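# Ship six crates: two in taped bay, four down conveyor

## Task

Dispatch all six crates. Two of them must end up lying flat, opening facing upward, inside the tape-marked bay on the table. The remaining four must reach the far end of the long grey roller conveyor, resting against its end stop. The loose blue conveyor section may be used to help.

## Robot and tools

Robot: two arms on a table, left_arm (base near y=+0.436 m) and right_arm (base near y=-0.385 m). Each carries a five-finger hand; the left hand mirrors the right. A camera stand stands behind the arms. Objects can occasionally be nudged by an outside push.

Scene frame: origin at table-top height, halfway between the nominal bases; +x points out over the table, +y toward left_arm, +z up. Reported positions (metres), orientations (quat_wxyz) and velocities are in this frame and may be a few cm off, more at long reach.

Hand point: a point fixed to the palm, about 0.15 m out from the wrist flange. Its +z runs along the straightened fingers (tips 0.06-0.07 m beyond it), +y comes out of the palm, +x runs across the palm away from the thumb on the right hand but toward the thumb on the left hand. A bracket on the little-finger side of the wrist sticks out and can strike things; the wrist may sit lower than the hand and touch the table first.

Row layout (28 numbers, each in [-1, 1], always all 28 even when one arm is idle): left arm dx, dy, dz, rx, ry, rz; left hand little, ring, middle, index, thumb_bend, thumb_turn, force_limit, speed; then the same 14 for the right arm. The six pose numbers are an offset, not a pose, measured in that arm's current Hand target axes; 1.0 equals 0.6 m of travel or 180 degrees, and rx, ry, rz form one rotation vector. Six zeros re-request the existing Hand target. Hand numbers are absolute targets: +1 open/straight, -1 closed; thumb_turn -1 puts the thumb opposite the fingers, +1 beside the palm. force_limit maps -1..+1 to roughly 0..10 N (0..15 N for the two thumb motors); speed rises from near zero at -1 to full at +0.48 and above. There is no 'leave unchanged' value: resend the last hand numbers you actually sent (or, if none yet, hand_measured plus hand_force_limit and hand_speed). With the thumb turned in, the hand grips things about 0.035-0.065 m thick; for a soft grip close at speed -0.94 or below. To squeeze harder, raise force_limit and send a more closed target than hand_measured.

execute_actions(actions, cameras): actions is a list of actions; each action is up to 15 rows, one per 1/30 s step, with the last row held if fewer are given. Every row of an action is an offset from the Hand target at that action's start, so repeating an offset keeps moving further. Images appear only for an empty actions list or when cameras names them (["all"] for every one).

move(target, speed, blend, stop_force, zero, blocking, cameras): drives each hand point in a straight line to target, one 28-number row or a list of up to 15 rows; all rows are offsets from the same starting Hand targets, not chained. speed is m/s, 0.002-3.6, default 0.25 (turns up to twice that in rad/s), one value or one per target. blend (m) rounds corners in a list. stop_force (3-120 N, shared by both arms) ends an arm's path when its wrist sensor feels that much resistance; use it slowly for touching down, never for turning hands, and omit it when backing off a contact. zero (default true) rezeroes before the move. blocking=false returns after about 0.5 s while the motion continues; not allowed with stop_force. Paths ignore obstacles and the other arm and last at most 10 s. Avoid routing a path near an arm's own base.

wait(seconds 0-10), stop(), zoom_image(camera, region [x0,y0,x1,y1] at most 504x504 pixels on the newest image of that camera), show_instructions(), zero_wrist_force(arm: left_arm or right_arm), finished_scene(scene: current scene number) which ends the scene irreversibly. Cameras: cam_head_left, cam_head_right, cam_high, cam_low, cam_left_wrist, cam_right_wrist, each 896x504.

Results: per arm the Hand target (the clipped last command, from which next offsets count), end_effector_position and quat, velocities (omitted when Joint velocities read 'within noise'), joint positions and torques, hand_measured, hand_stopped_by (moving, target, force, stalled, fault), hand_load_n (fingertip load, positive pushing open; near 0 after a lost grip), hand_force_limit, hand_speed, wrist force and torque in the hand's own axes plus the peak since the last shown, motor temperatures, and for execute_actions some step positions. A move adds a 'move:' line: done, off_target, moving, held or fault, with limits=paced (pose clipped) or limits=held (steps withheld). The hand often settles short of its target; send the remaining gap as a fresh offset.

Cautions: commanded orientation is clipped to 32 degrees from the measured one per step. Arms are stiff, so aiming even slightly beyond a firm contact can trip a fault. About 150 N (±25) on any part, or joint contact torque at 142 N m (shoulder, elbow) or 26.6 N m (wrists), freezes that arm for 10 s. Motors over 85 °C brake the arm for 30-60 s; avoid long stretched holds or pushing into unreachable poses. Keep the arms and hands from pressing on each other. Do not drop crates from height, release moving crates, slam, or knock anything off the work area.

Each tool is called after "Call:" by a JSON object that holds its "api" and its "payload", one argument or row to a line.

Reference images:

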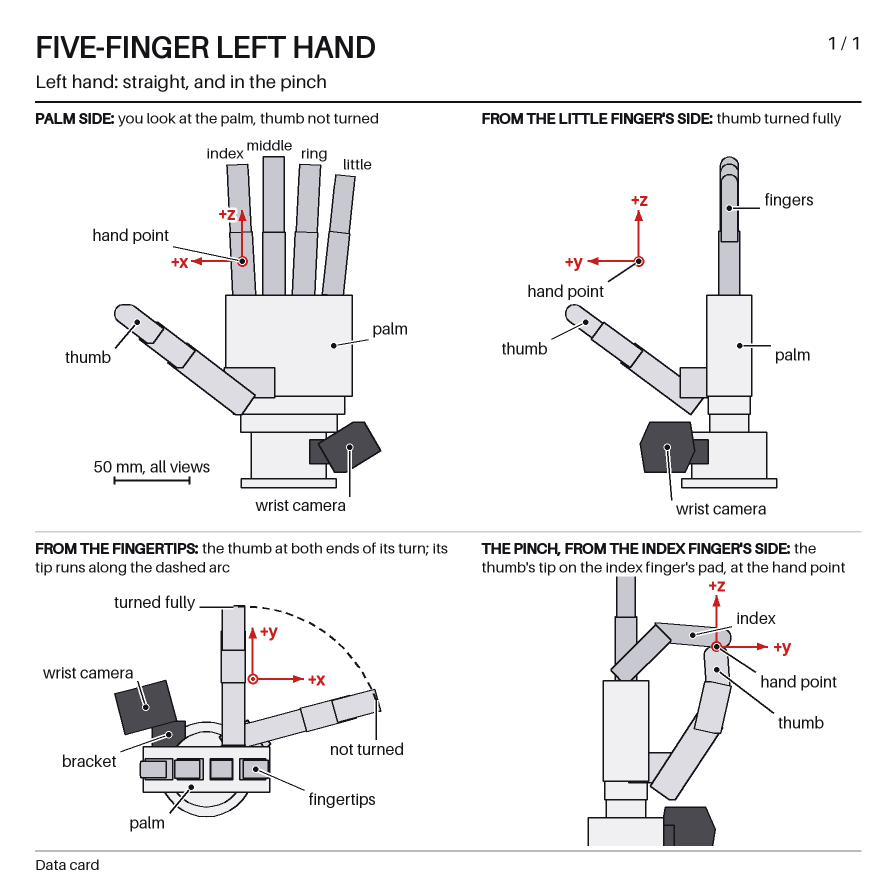

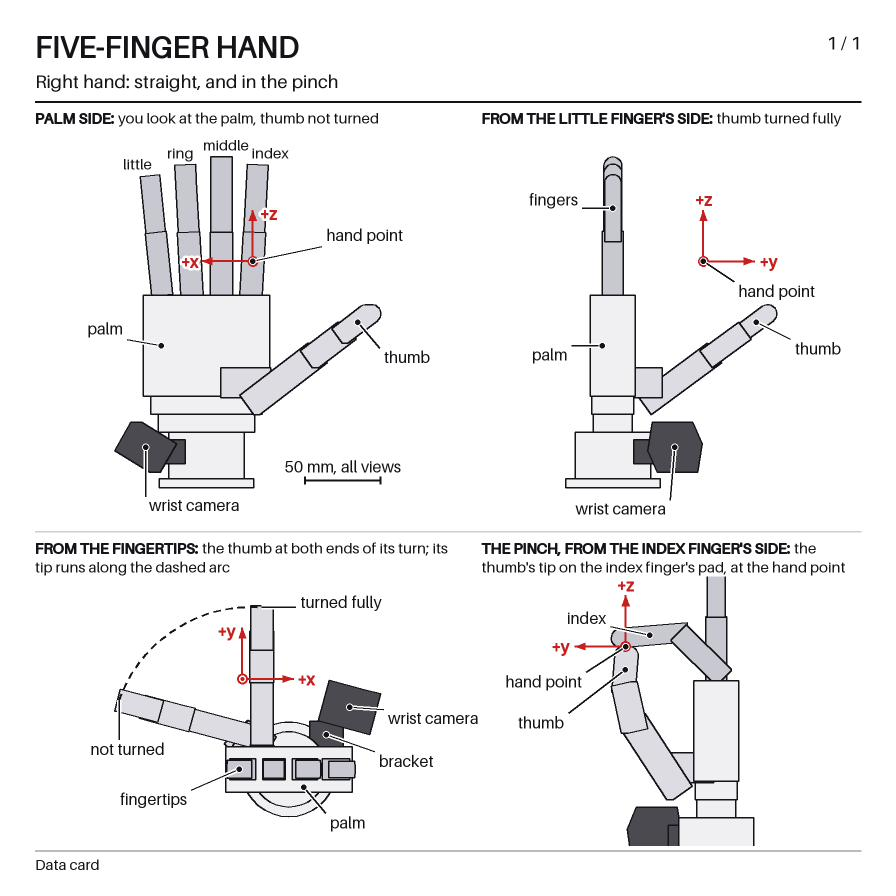

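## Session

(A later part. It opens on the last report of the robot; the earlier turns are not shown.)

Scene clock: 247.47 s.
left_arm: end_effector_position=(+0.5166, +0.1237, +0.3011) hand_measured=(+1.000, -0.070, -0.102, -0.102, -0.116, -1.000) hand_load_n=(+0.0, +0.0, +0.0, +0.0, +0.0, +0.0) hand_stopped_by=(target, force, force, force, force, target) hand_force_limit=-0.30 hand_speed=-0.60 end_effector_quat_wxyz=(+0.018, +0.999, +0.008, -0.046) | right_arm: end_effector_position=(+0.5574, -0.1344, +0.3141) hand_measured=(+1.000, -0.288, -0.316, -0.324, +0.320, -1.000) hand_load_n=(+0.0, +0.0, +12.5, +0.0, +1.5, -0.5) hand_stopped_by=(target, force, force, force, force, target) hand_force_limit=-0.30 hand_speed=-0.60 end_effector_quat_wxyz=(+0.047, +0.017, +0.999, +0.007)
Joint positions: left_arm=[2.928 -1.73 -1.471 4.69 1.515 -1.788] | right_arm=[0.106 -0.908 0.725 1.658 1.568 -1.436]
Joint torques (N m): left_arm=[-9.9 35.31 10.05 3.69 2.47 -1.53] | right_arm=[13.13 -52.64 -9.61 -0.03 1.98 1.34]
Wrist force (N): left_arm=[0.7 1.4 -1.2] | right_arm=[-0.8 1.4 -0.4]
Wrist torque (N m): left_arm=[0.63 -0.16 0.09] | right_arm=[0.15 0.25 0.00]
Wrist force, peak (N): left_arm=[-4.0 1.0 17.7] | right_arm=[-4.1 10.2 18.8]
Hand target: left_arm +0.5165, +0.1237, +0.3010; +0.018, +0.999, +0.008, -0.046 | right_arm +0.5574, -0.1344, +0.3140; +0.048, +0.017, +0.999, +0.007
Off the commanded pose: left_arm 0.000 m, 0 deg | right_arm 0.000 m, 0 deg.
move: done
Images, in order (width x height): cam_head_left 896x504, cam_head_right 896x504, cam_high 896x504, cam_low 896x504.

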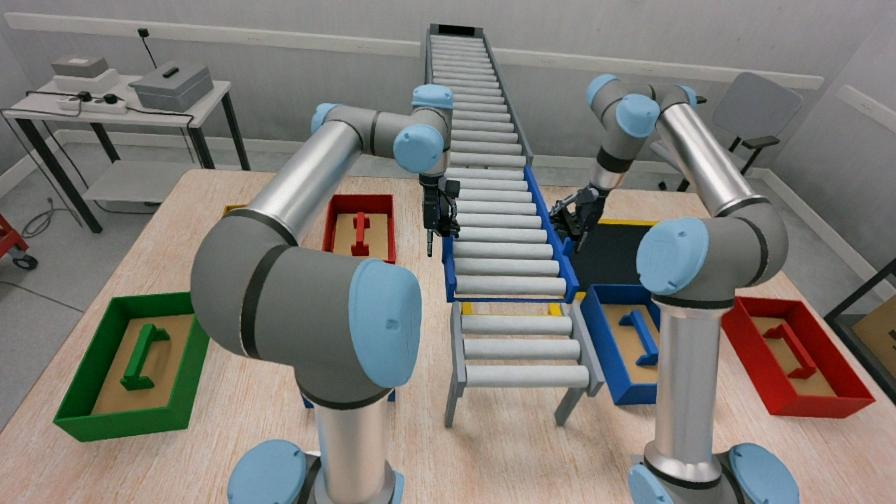

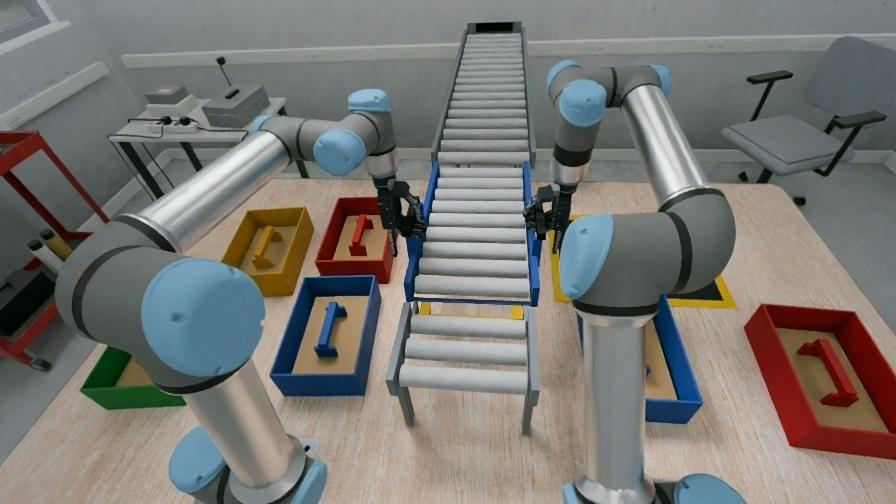

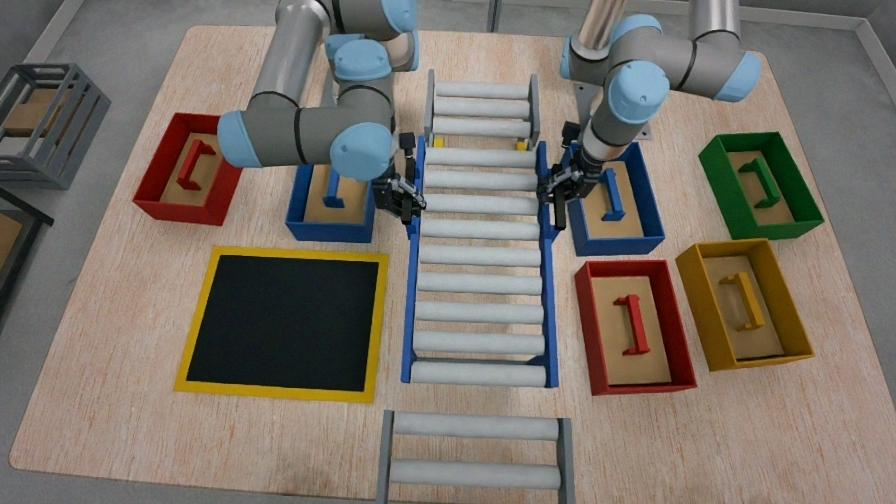

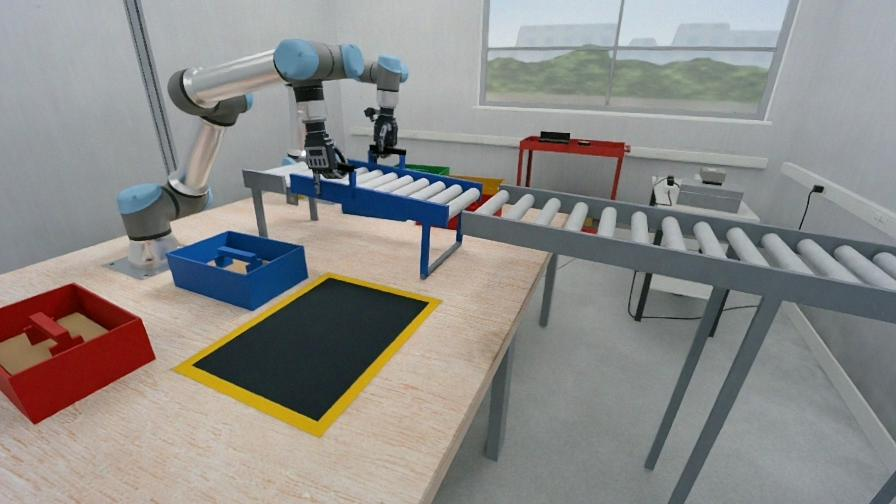

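Call:
{"api": "move", "payload": {
  "target": [
    [0.0062,0.0003,-0.0062,0,-0.0039,0,1,-0.6,-0.6,-0.6,-0.5,-1,-0.3,-0.6,-0.007,0.0003,-0.0044,0,0.0039,0,1,-0.6,-0.6,-0.6,-0.5,-1,-0.3,-0.6],
    [0.0139,0.0005,-0.0072,0,-0.0039,0,1,-0.6,-0.6,-0.6,-0.5,-1,-0.3,-0.6,-0.0153,0.0006,-0.0036,0,0.0039,0,1,-0.6,-0.6,-0.6,-0.5,-1,-0.3,-0.6]
  ],
  "speed": 0.02
}}

Call:
{"api": "move", "payload": {
  "target": [-0.0132,-0.0008,0.015,0,0.0092,0,1,-0.6,-0.6,-0.6,-0.5,-1,-0.3,-0.6,0.0163,-0.0007,0.0102,0,-0.0092,0,1,-0.6,-0.6,-0.6,-0.5,-1,-0.3,-0.6],
  "speed": 0.015,
  "cameras": ["cam_low","cam_high","cam_head_left","cam_head_right"]
}}

Call:
{"api": "zoom_image", "payload": {
  "camera": "cam_low",
  "region": [285, 182, 325, 212]
}}

Call:
{"api": "zoom_image", "payload": {
  "camera": "cam_head_left",
  "region": [440, 285, 580, 345]
}}

Call:
{"api": "zoom_image", "payload": {
  "camera": "cam_head_left",
  "region": [540, 300, 565, 320]
}}

Call:
{"api": "zoom_image", "payload": {
  "camera": "cam_head_left",
  "region": [450, 295, 475, 315]
}}

Scene clock: 253.33 s.
left_arm: end_effector_position=(+0.5252, +0.1236, +0.3046) hand_measured=(+1.000, -0.068, -0.102, -0.102, -0.116, -1.000) hand_load_n=(+0.0, +5.0, +2.5, +0.0, +0.0, +0.0) hand_stopped_by=(target, force, force, force, force, target) hand_force_limit=-0.30 hand_speed=-0.60 end_effector_quat_wxyz=(+0.019, +0.998, +0.008, -0.052) | right_arm: end_effector_position=(+0.5663, -0.1344, +0.3171) hand_measured=(+1.000, -0.288, -0.316, -0.322, +0.320, -1.000) hand_load_n=(+0.0, +0.0, +12.5, +5.5, +2.0, -1.0) hand_stopped_by=(target, force, force, force, force, target) hand_force_limit=-0.30 hand_speed=-0.60 end_effector_quat_wxyz=(+0.041, +0.017, +0.999, +0.007)
Joint positions: left_arm=[2.933 -1.755 -1.429 4.661 1.513 -1.783] | right_arm=[0.104 -0.864 0.644 1.707 1.566 -1.438]
Joint torques (N m): left_arm=[8.36 31.69 47.8 3.94 -2.03 1.89] | right_arm=[-13.81 -37.46 -28.07 3.89 -0.45 -1.79]
Wrist force (N): left_arm=[-3.7 -6.5 18.8] | right_arm=[2.5 0.8 5.4]
Wrist torque (N m): left_arm=[-0.08 0.71 0.08] | right_arm=[0.12 0.22 0.21]
Wrist force, peak (N): left_arm=[-1.8 -5.5 20.1] | right_arm=[3.5 1.1 6.6]
Hand target: left_arm +0.5252, +0.1237, +0.3046; +0.019, +0.998, +0.008, -0.052 | right_arm +0.5663, -0.1344, +0.3171; +0.041, +0.017, +0.999, +0.007
Off the commanded pose: left_arm 0.000 m, 0 deg | right_arm 0.000 m, 0 deg.
move: done

Scene clock: 254.80 s.
left_arm: end_effector_position=(+0.5165, +0.1237, +0.2965) hand_measured=(+1.000, -0.068, -0.102, -0.102, -0.116, -1.000) hand_load_n=(+0.0, +5.0, +1.5, +0.0, +0.0, +0.0) hand_stopped_by=(target, force, force, force, force, target) hand_force_limit=-0.30 hand_speed=-0.60 end_effector_quat_wxyz=(+0.018, +0.999, +0.008, -0.037) | right_arm: end_effector_position=(+0.5571, -0.1344, +0.3102) hand_measured=(+1.000, -0.288, -0.316, -0.322, +0.320, -1.000) hand_load_n=(+0.0, +0.0, +12.5, +4.5, +1.5, -0.5) hand_stopped_by=(target, force, force, force, force, target) hand_force_limit=-0.30 hand_speed=-0.60 end_effector_quat_wxyz=(+0.056, +0.017, +0.998, +0.007)
Joint positions: left_arm=[2.927 -1.721 -1.498 4.724 1.519 -1.791] | right_arm=[0.107 -0.925 0.762 1.622 1.57 -1.434]
Joint torques (N m): left_arm=[-16.63 44.72 14.88 2.13 0.42 -0.81] | right_arm=[12.84 -53.96 -10.51 0.86 1.96 1.22]
Wrist force (N): left_arm=[15.3 -1.5 14.9] | right_arm=[-2.4 2.4 4.9]
Wrist torque (N m): left_arm=[0.14 0.55 0.70] | right_arm=[0.10 0.25 -0.01]
Wrist force, peak (N): left_arm=[15.2 -1.6 15.0] | right_arm=[-2.0 1.5 7.1]
Hand target: left_arm +0.5164, +0.1237, +0.2964; +0.018, +0.999, +0.008, -0.037 | right_arm +0.5571, -0.1344, +0.3101; +0.056, +0.017, +0.998, +0.007
Off the commanded pose: left_arm 0.000 m, 0 deg | right_arm 0.000 m, 0 deg.
move: done
Images, in order (width x height): cam_head_left 896x504, cam_head_right 896x504, cam_high 896x504, cam_low 896x504.

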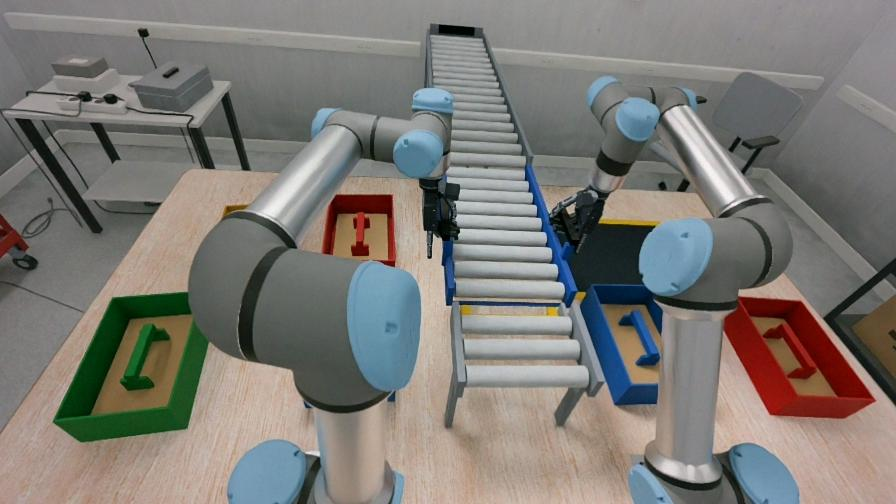

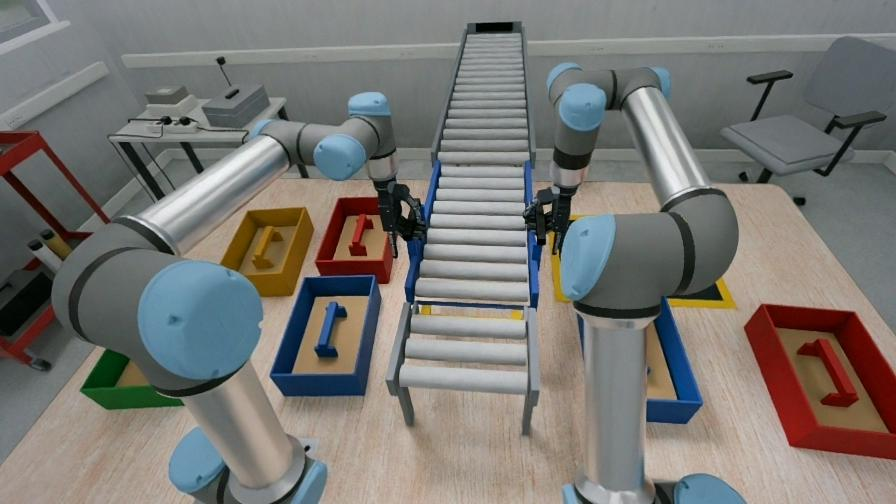

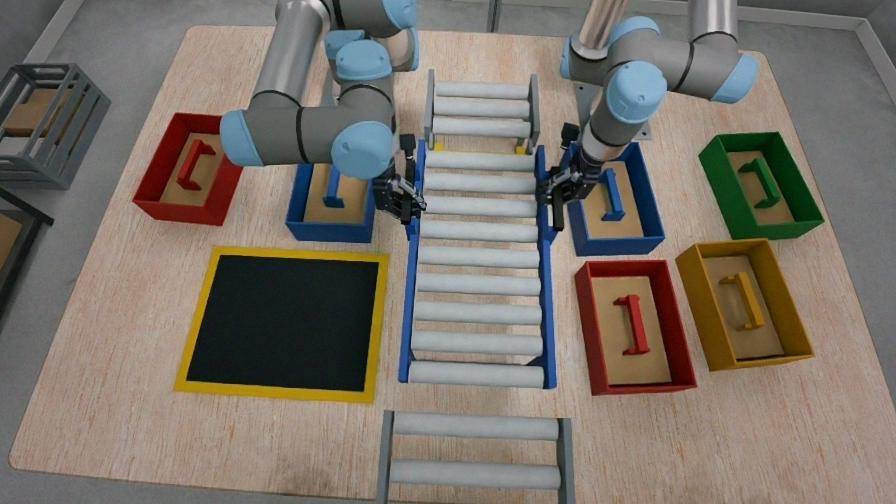

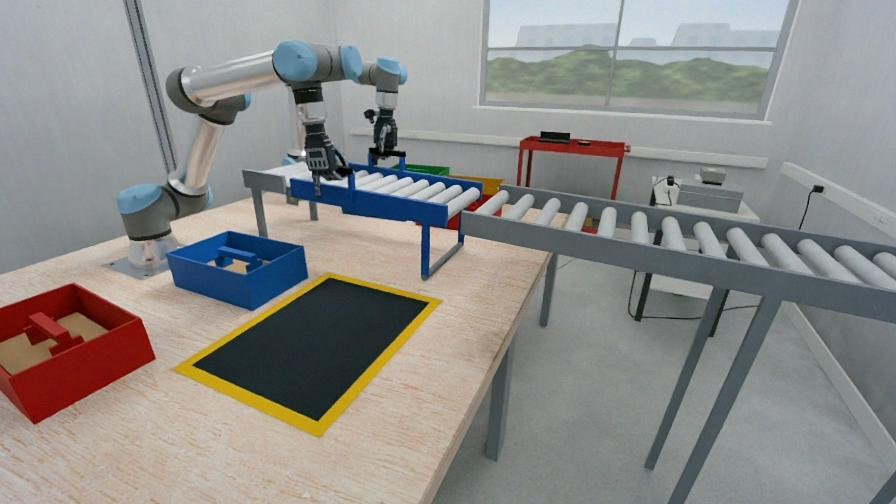

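Scaled by 12.600 from the camera's 896x504 image, which has a finer 1280x720 frame.

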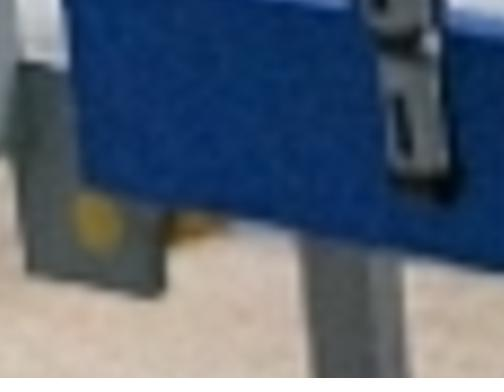

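Scaled by 3.600 from the camera's 896x504 image, which has a finer 1280x720 frame.

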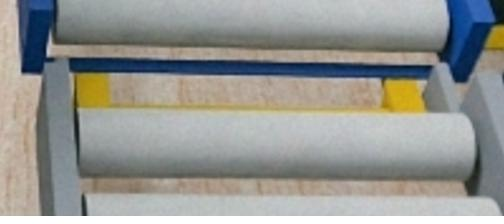

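Scaled by 20.160 from the camera's 896x504 image, which has a finer 1280x720 frame.

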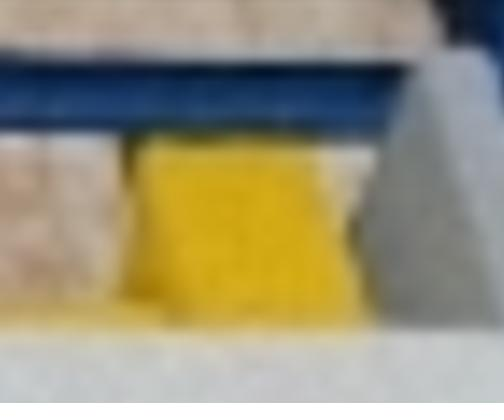

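Scaled by 20.160 from the camera's 896x504 image, which has a finer 1280x720 frame.

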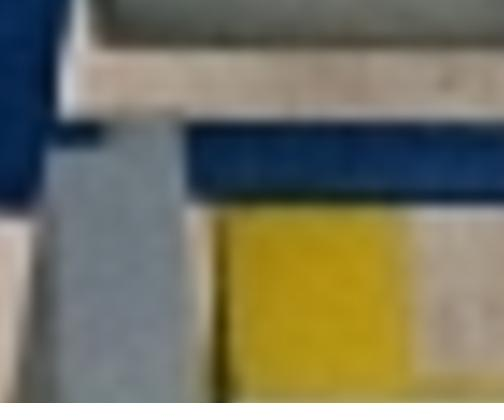

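Call:
{"api": "move", "payload": {
  "target": [0.0004,-0.0003,0.0097,0,0.0066,0,1,-0.6,-0.6,-0.6,-0.5,-1,-0.3,-0.6,0.005,-0.0003,0.0077,0,-0.0066,0,1,-0.6,-0.6,-0.6,-0.5,-1,-0.3,-0.6],
  "speed": 0.015,
  "cameras": ["cam_low","cam_high","cam_head_left"]
}}

Call:
{"api": "zoom_image", "payload": {
  "camera": "cam_low",
  "region": [285, 182, 325, 212]
}}

Call:
{"api": "zoom_image", "payload": {
  "camera": "cam_head_left",
  "region": [440, 285, 580, 345]
}}

Call:
{"api": "zoom_image", "payload": {
  "camera": "cam_high",
  "region": [420, 65, 550, 165]
}}

Scene clock: 258.00 s.
left_arm: end_effector_position=(+0.5162, +0.1237, +0.2907) hand_measured=(+1.000, -0.070, -0.102, -0.102, -0.116, -1.000) hand_load_n=(+0.0, +0.0, +0.0, +0.0, +0.0, +0.0) hand_stopped_by=(target, force, force, force, force, target) hand_force_limit=-0.30 hand_speed=-0.60 end_effector_quat_wxyz=(+0.018, +0.999, +0.008, -0.027) | right_arm: end_effector_position=(+0.5546, -0.1345, +0.3052) hand_measured=(+1.000, -0.288, -0.316, -0.324, +0.320, -1.000) hand_load_n=(+0.0, +0.5, +12.5, +0.0, +1.5, -0.5) hand_stopped_by=(target, force, force, force, force, target) hand_force_limit=-0.30 hand_speed=-0.60 end_effector_quat_wxyz=(+0.066, +0.017, +0.998, +0.007)
Joint positions: left_arm=[2.924 -1.711 -1.53 4.767 1.523 -1.794] | right_arm=[0.109 -0.952 0.816 1.573 1.573 -1.433]
Joint torques (N m): left_arm=[-10.63 34.69 8.84 3.78 2.71 -1.45] | right_arm=[12.94 -50.69 -9.21 0.03 1.88 1.35]
Wrist force (N): left_arm=[0.5 2.5 -1.9] | right_arm=[-0.5 1.4 -0.3]
Wrist torque (N m): left_arm=[0.84 -0.14 0.06] | right_arm=[0.14 0.18 0.02]
Wrist force, peak (N): left_arm=[15.9 -1.5 14.8] | right_arm=[-2.3 2.6 5.1]
Hand target: left_arm +0.5162, +0.1237, +0.2906; +0.018, +0.999, +0.008, -0.027 | right_arm +0.5546, -0.1345, +0.3052; +0.066, +0.017, +0.998, +0.007
Off the commanded pose: left_arm 0.000 m, 0 deg | right_arm 0.000 m, 0 deg.
move: done
Images, in order (width x height): cam_head_left 896x504, cam_high 896x504, cam_low 896x504.

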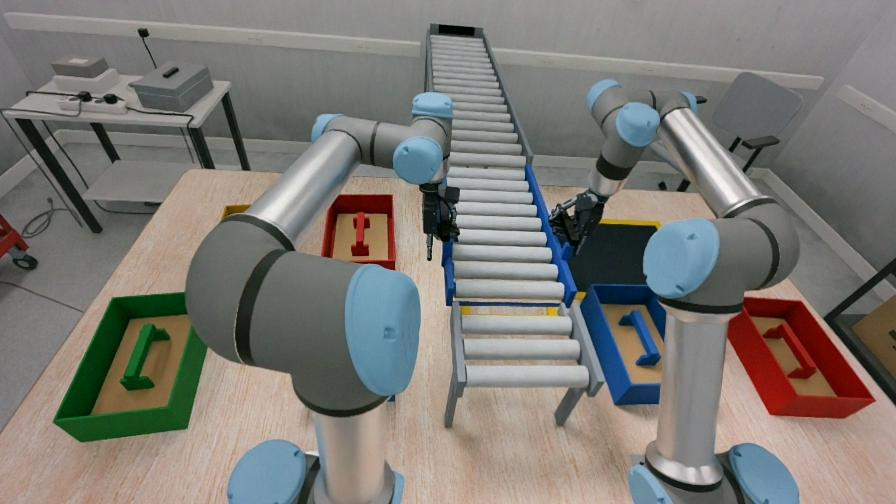

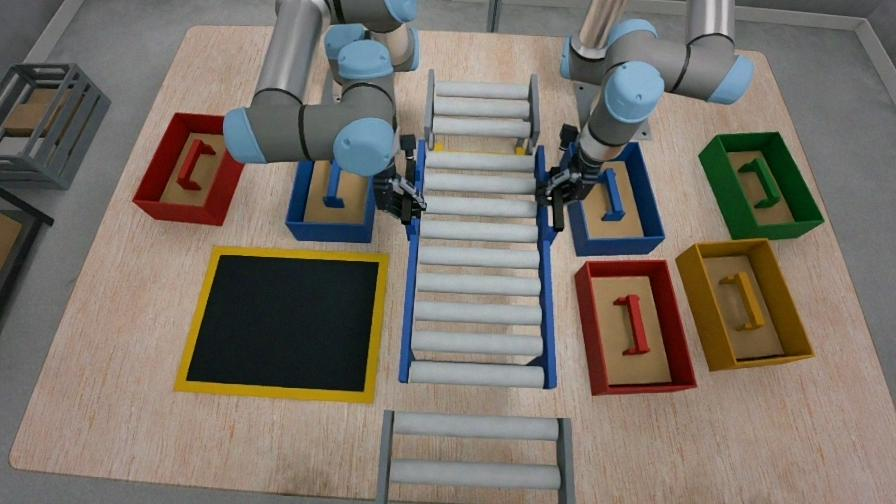

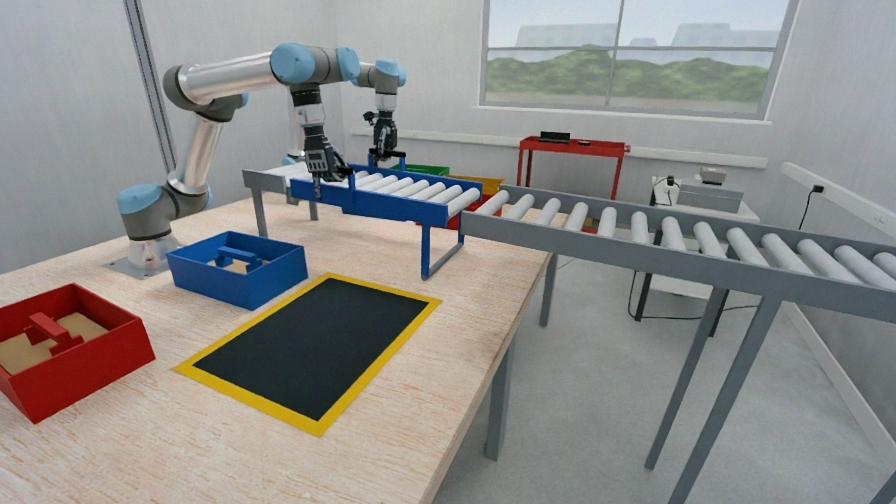

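Scaled by 12.600 from the camera's 896x504 image, which has a finer 1280x720 frame.

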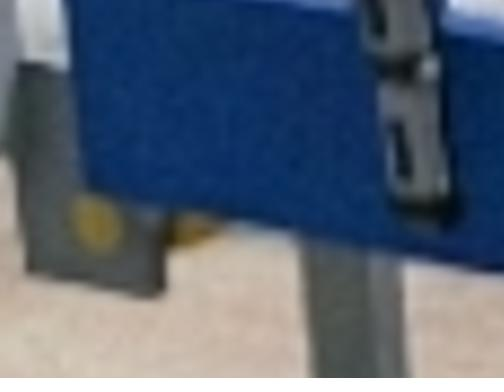

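Scaled by 3.600 from the camera's 896x504 image, which has a finer 1280x720 frame.

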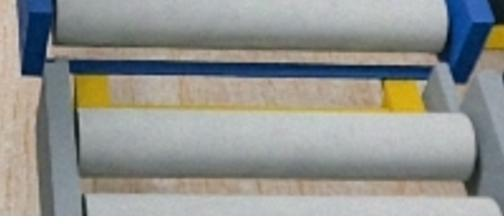

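Scaled by 3.877 from the camera's 896x504 image, which has a finer 1280x720 frame.

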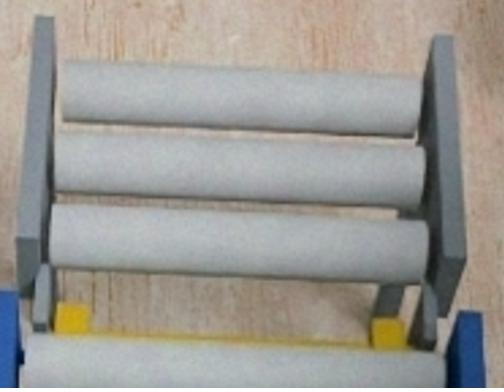

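Call:
{"api": "move", "payload": {
  "target": [0,0,0,0,0,0,1,-0.6,-0.6,-0.6,1,-1,-0.3,-0.3,0,0,0,0,0,0,1,-0.6,-0.6,-0.6,1,-1,-0.3,-0.3],
  "speed": 0.02,
  "cameras": ["cam_left_wrist","cam_right_wrist","cam_low"]
}}

Scene clock: 262.17 s.
left_arm: end_effector_position=(+0.5162, +0.1237, +0.2906) hand_measured=(+1.000, -0.070, -0.102, -0.102, +1.000, -1.000) hand_load_n=(+0.0, +0.0, +0.0, +0.5, +0.0, +0.0) hand_stopped_by=(target, force, force, force, target, target) hand_force_limit=-0.30 hand_speed=-0.30 end_effector_quat_wxyz=(+0.018, +0.999, +0.008, -0.027) | right_arm: end_effector_position=(+0.5546, -0.1345, +0.3052) hand_measured=(+1.000, -0.288, -0.320, -0.324, +1.000, -1.000) hand_load_n=(+0.0, -0.5, +0.0, +0.0, +0.0, +0.0) hand_stopped_by=(target, force, force, force, target, target) hand_force_limit=-0.30 hand_speed=-0.30 end_effector_quat_wxyz=(+0.066, +0.017, +0.998, +0.007)
Joint positions: left_arm=[2.924 -1.711 -1.53 4.767 1.523 -1.794] | right_arm=[0.109 -0.952 0.817 1.573 1.573 -1.433]
Joint torques (N m): left_arm=[-11.11 33.68 9.83 3.48 1.75 -1.58] | right_arm=[10.92 -50.74 -9.92 0.04 0.78 1.19]
Wrist force (N): left_arm=[0.4 2.6 -1.9] | right_arm=[-0.5 1.6 0.0]
Wrist torque (N m): left_arm=[0.87 -0.13 0.06] | right_arm=[0.16 0.18 0.03]
Wrist force, peak (N): left_arm=[0.5 2.9 -2.0] | right_arm=[-0.4 1.9 -0.2]
Hand target: left_arm +0.5162, +0.1237, +0.2906; +0.018, +0.999, +0.008, -0.027 | right_arm +0.5546, -0.1345, +0.3052; +0.066, +0.017, +0.998, +0.007
Off the commanded pose: left_arm 0.000 m, 0 deg | right_arm 0.000 m, 0 deg.
move: done
Images, in order (width x height): cam_low 896x504, cam_left_wrist 896x504, cam_right_wrist 896x504.

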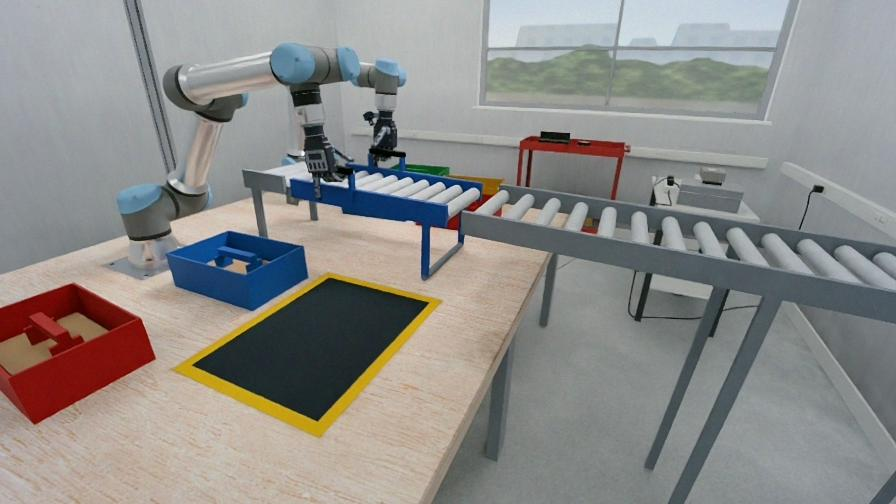

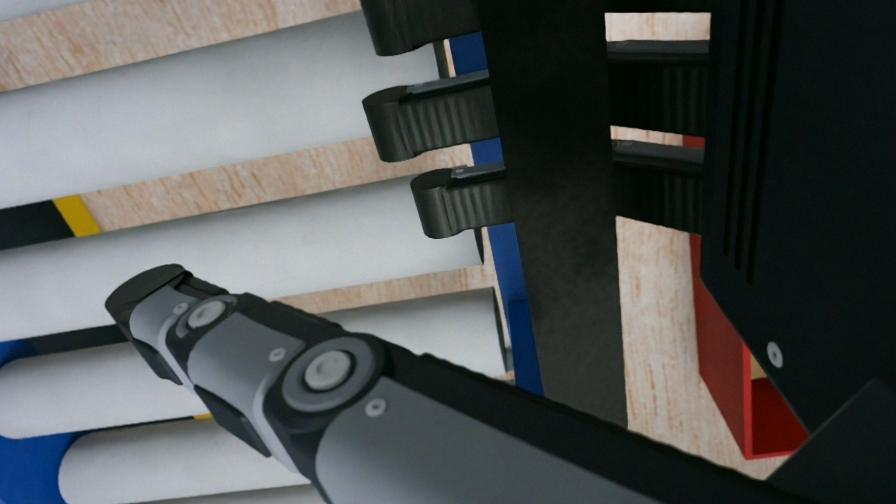

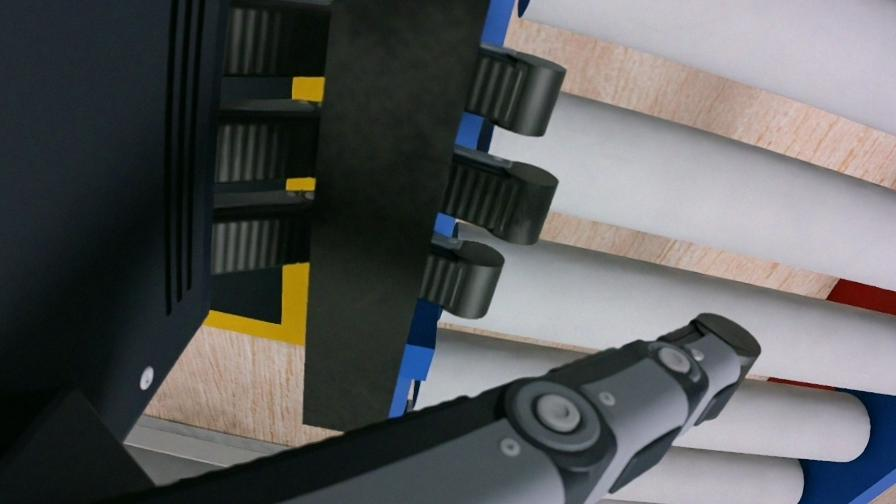

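Call:
{"api": "move", "payload": {
  "target": [0,-0.03,-0.005,0,0,0,1,0.3,0.3,0.3,1,-1,-0.3,-0.6,0,-0.03,-0.005,0,0,0,1,0.3,0.3,0.3,1,-1,-0.3,-0.6],
  "speed": 0.02,
  "cameras": ["cam_left_wrist","cam_right_wrist"]
}}

Scene clock: 264.70 s.
left_arm: end_effector_position=(+0.5161, +0.1416, +0.2929) hand_measured=(+1.000, +0.300, +0.300, +0.300, +1.000, -1.000) hand_load_n=(+0.0, +0.0, +0.0, +0.0, -0.5, +0.0) hand_stopped_by=(target, target, target, target, target, target) hand_force_limit=-0.30 hand_speed=-0.60 end_effector_quat_wxyz=(+0.018, +0.999, +0.008, -0.027) | right_arm: end_effector_position=(+0.5536, -0.1523, +0.3079) hand_measured=(+1.000, +0.300, +0.120, +0.300, +1.000, -1.000) hand_load_n=(-0.5, +0.0, +0.5, +0.0, +0.0, +0.0) hand_stopped_by=(target, target, stalled, target, target, target) hand_force_limit=-0.30 hand_speed=-0.60 end_effector_quat_wxyz=(+0.066, +0.017, +0.998, +0.007)
Joint positions: left_arm=[2.957 -1.692 -1.546 4.762 1.525 -1.762] | right_arm=[0.076 -0.973 0.844 1.567 1.569 -1.466]
Joint torques (N m): left_arm=[8.83 34.49 9.86 0.7 2.65 2.11] | right_arm=[-13.3 -49.97 -8.85 0.1 -2.28 -1.93]
Wrist force (N): left_arm=[0.4 2.3 -2.1] | right_arm=[-0.3 1.1 -0.7]
Wrist torque (N m): left_arm=[0.83 -0.15 -0.08] | right_arm=[0.13 0.17 0.17]
Wrist force, peak (N): left_arm=[0.3 2.8 -1.8] | right_arm=[-3.6 11.1 -22.1]
Hand target: left_arm +0.5161, +0.1418, +0.2930; +0.018, +0.999, +0.008, -0.027 | right_arm +0.5536, -0.1525, +0.3079; +0.066, +0.017, +0.998, +0.007
Off the commanded pose: left_arm 0.000 m, 0 deg | right_arm 0.000 m, 0 deg.
move: done
Images, in order (width x height): cam_left_wrist 896x504, cam_right_wrist 896x504.

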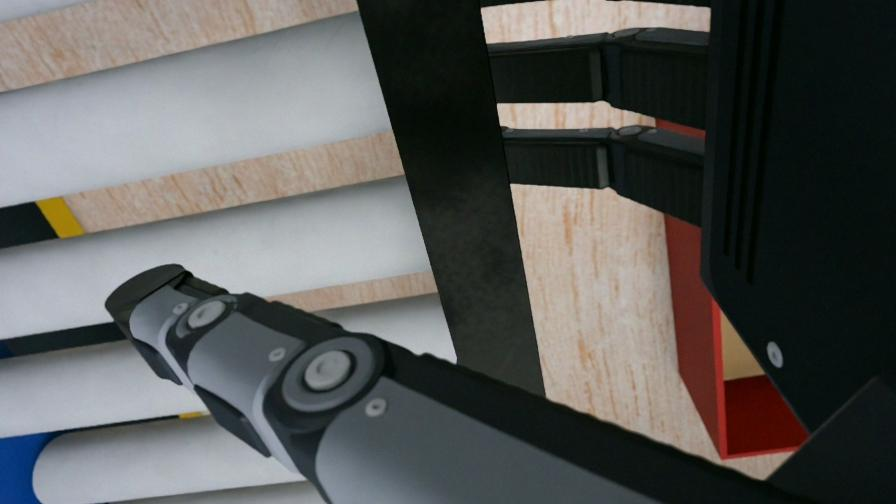

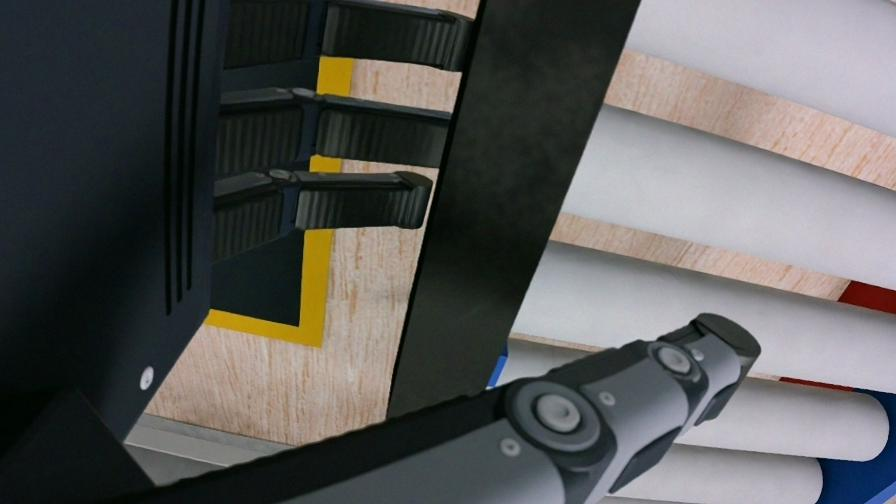

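Call:
{"api": "move", "payload": {
  "target": [
    [0,-0.05,0,0,0,0,1,0.3,0.3,0.3,1,-1,-0.3,-0.6,0,-0.05,0,0,0,0,1,0.3,0.12,0.3,1,-1,-0.3,-0.6],
    [0,-0.11,-0.01,0,0,0,1,0.3,0.3,0.3,1,-1,-0.3,-0.6,0,-0.11,-0.01,0,0,0,1,0.3,0.12,0.3,1,-1,-0.3,-0.6],
    [0,-0.11,-0.16,0,0,0,1,0.3,0.3,0.3,1,-1,-0.3,-0.6,0,-0.11,-0.16,0,0,0,1,0.3,0.12,0.3,1,-1,-0.3,-0.6]
  ],
  "speed": 0.08,
  "blend": [0.01,0.01,0],
  "cameras": ["all"]
}}

Scene clock: 268.33 s.
left_arm: end_effector_position=(+0.5201, +0.2113, +0.3863) hand_measured=(+1.000, +0.300, +0.300, +0.300, +1.000, -1.000) hand_load_n=(+0.0, +0.0, +0.0, +0.0, +0.0, +0.0) hand_stopped_by=(target, target, target, target, target, target) hand_force_limit=-0.30 hand_speed=-0.60 end_effector_quat_wxyz=(+0.018, +0.999, +0.008, -0.027) | right_arm: end_effector_position=(+0.5388, -0.2196, +0.4020) hand_measured=(+1.000, +0.300, +0.120, +0.300, +1.000, -1.000) hand_load_n=(+0.0, +0.0, +0.0, +0.0, +0.0, +0.0) hand_stopped_by=(target, target, target, target, target, target) hand_force_limit=-0.30 hand_speed=-0.60 end_effector_quat_wxyz=(+0.066, +0.017, +0.998, +0.007)
Joint positions: left_arm=[3.088 -1.646 -1.356 4.521 1.531 -1.63] | right_arm=[-0.055 -1.005 0.648 1.795 1.552 -1.595]
Joint torques (N m): left_arm=[8.96 18.87 34.89 0.67 2.73 1.73] | right_arm=[3.48 -28.28 -24.46 4.04 1.89 -1.97]
Wrist force (N): left_arm=[0.7 2.0 -1.8] | right_arm=[-0.8 1.0 -0.3]
Wrist torque (N m): left_arm=[0.76 -0.17 -0.07] | right_arm=[0.08 0.22 0.13]
Wrist force, peak (N): left_arm=[0.8 3.0 -1.9] | right_arm=[-0.2 1.9 -0.5]
Hand target: left_arm +0.5201, +0.2113, +0.3864; +0.018, +0.999, +0.008, -0.027 | right_arm +0.5388, -0.2195, +0.4020; +0.066, +0.017, +0.998, +0.007
Off the commanded pose: left_arm 0.000 m, 0 deg | right_arm 0.000 m, 0 deg.
move: done

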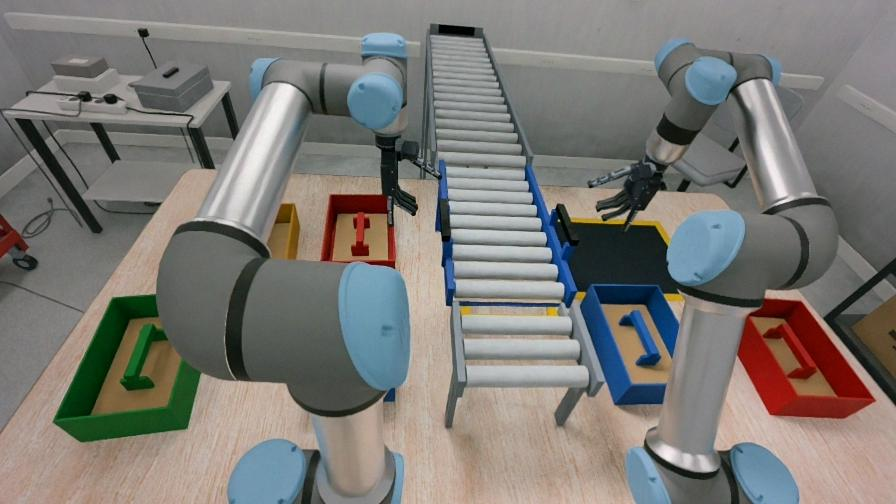

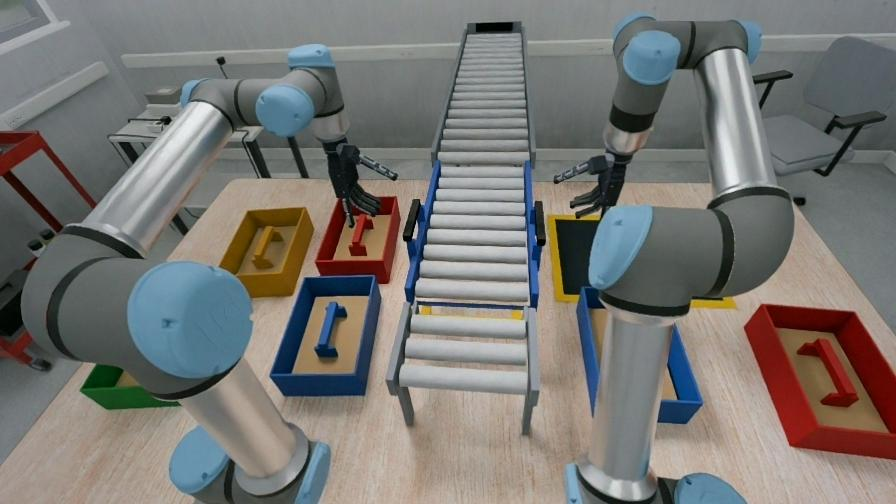

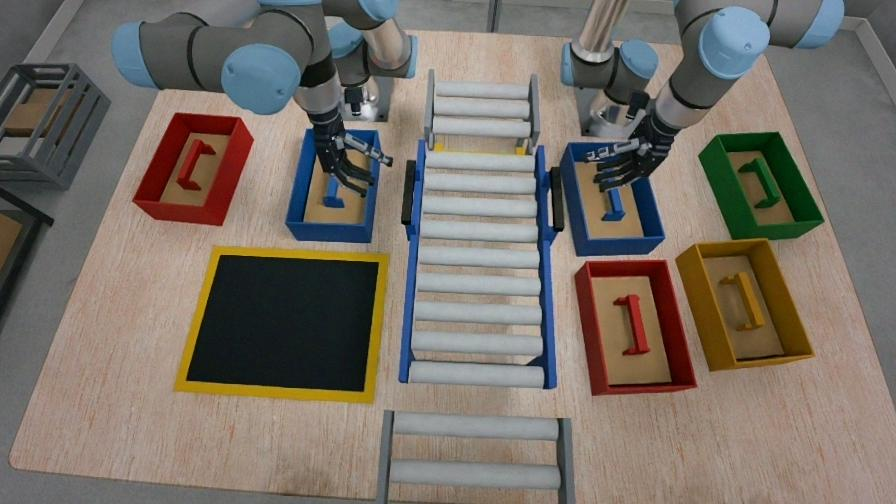

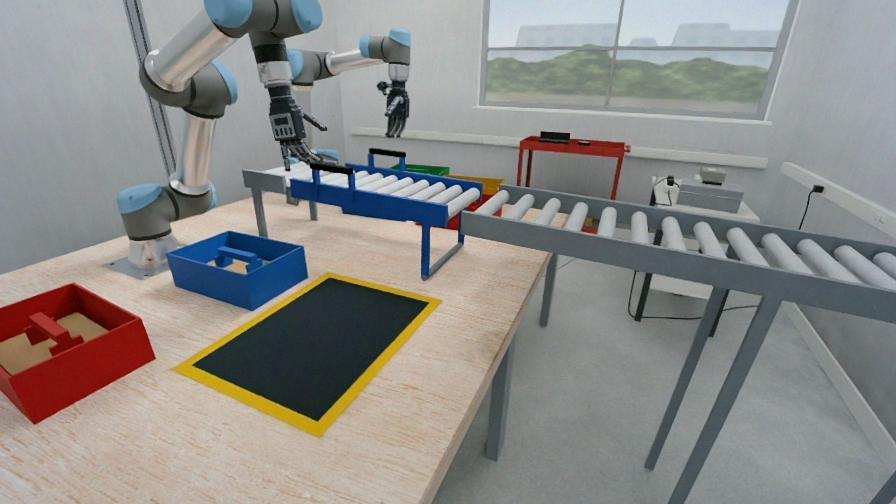

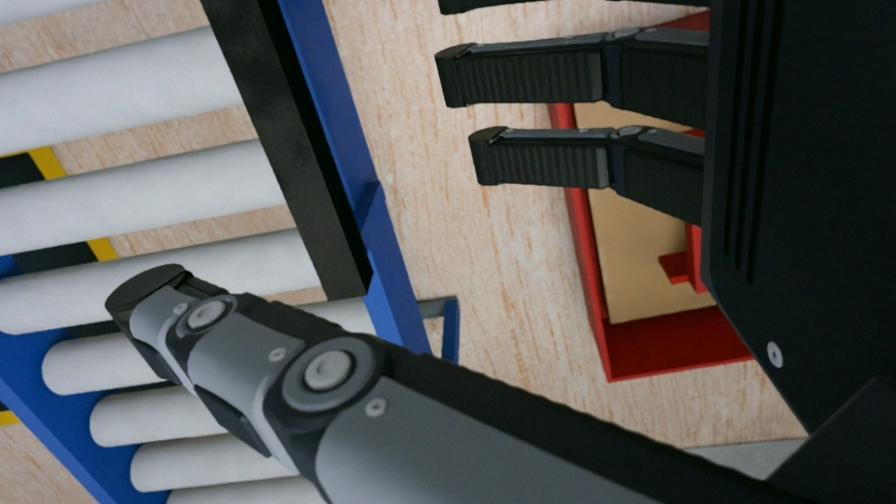

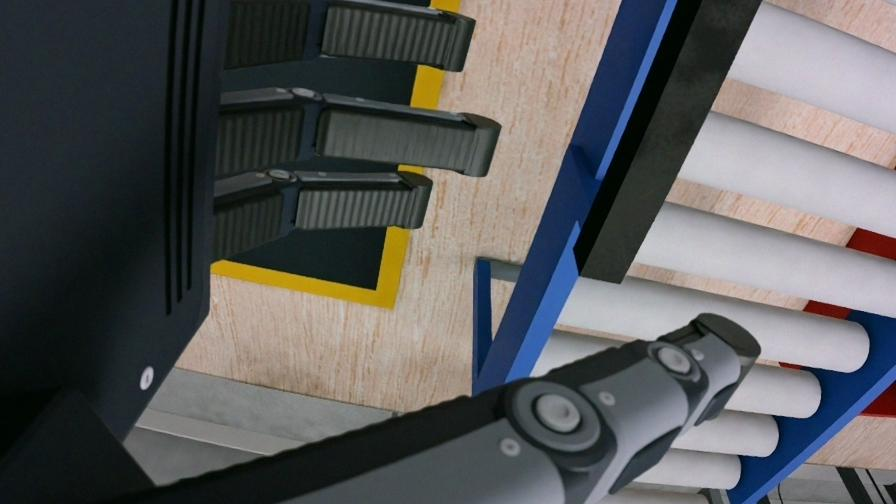

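Call:
{"api": "zoom_image", "payload": {
  "camera": "cam_low",
  "region": [230, 130, 510, 290]
}}

Call:
{"api": "zoom_image", "payload": {
  "camera": "cam_high",
  "region": [380, 60, 590, 180]
}}

Call:
{"api": "zoom_image", "payload": {
  "camera": "cam_low",
  "region": [280, 165, 340, 215]
}}

Scaled by 1.800 from the camera's 896x504 image, which has a finer 1280x720 frame.

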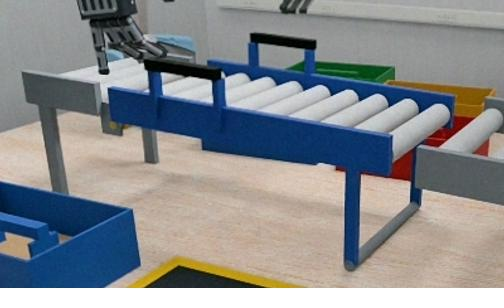

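Scaled by 2.400 from the camera's 896x504 image, which has a finer 1280x720 frame.

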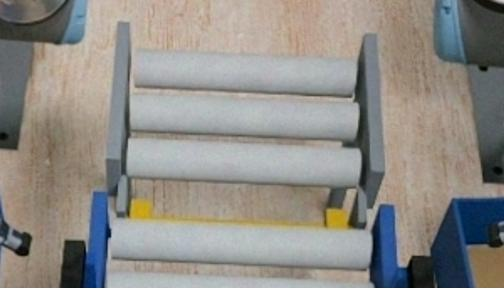

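Scaled by 8.400 from the camera's 896x504 image, which has a finer 1280x720 frame.

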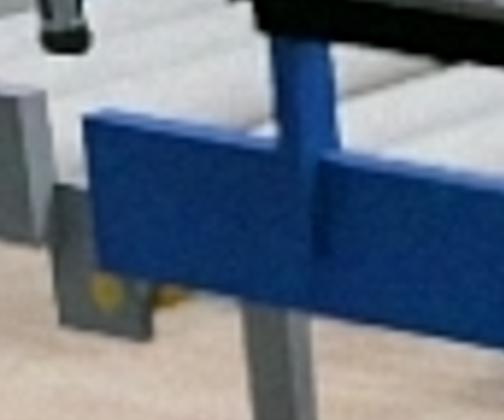

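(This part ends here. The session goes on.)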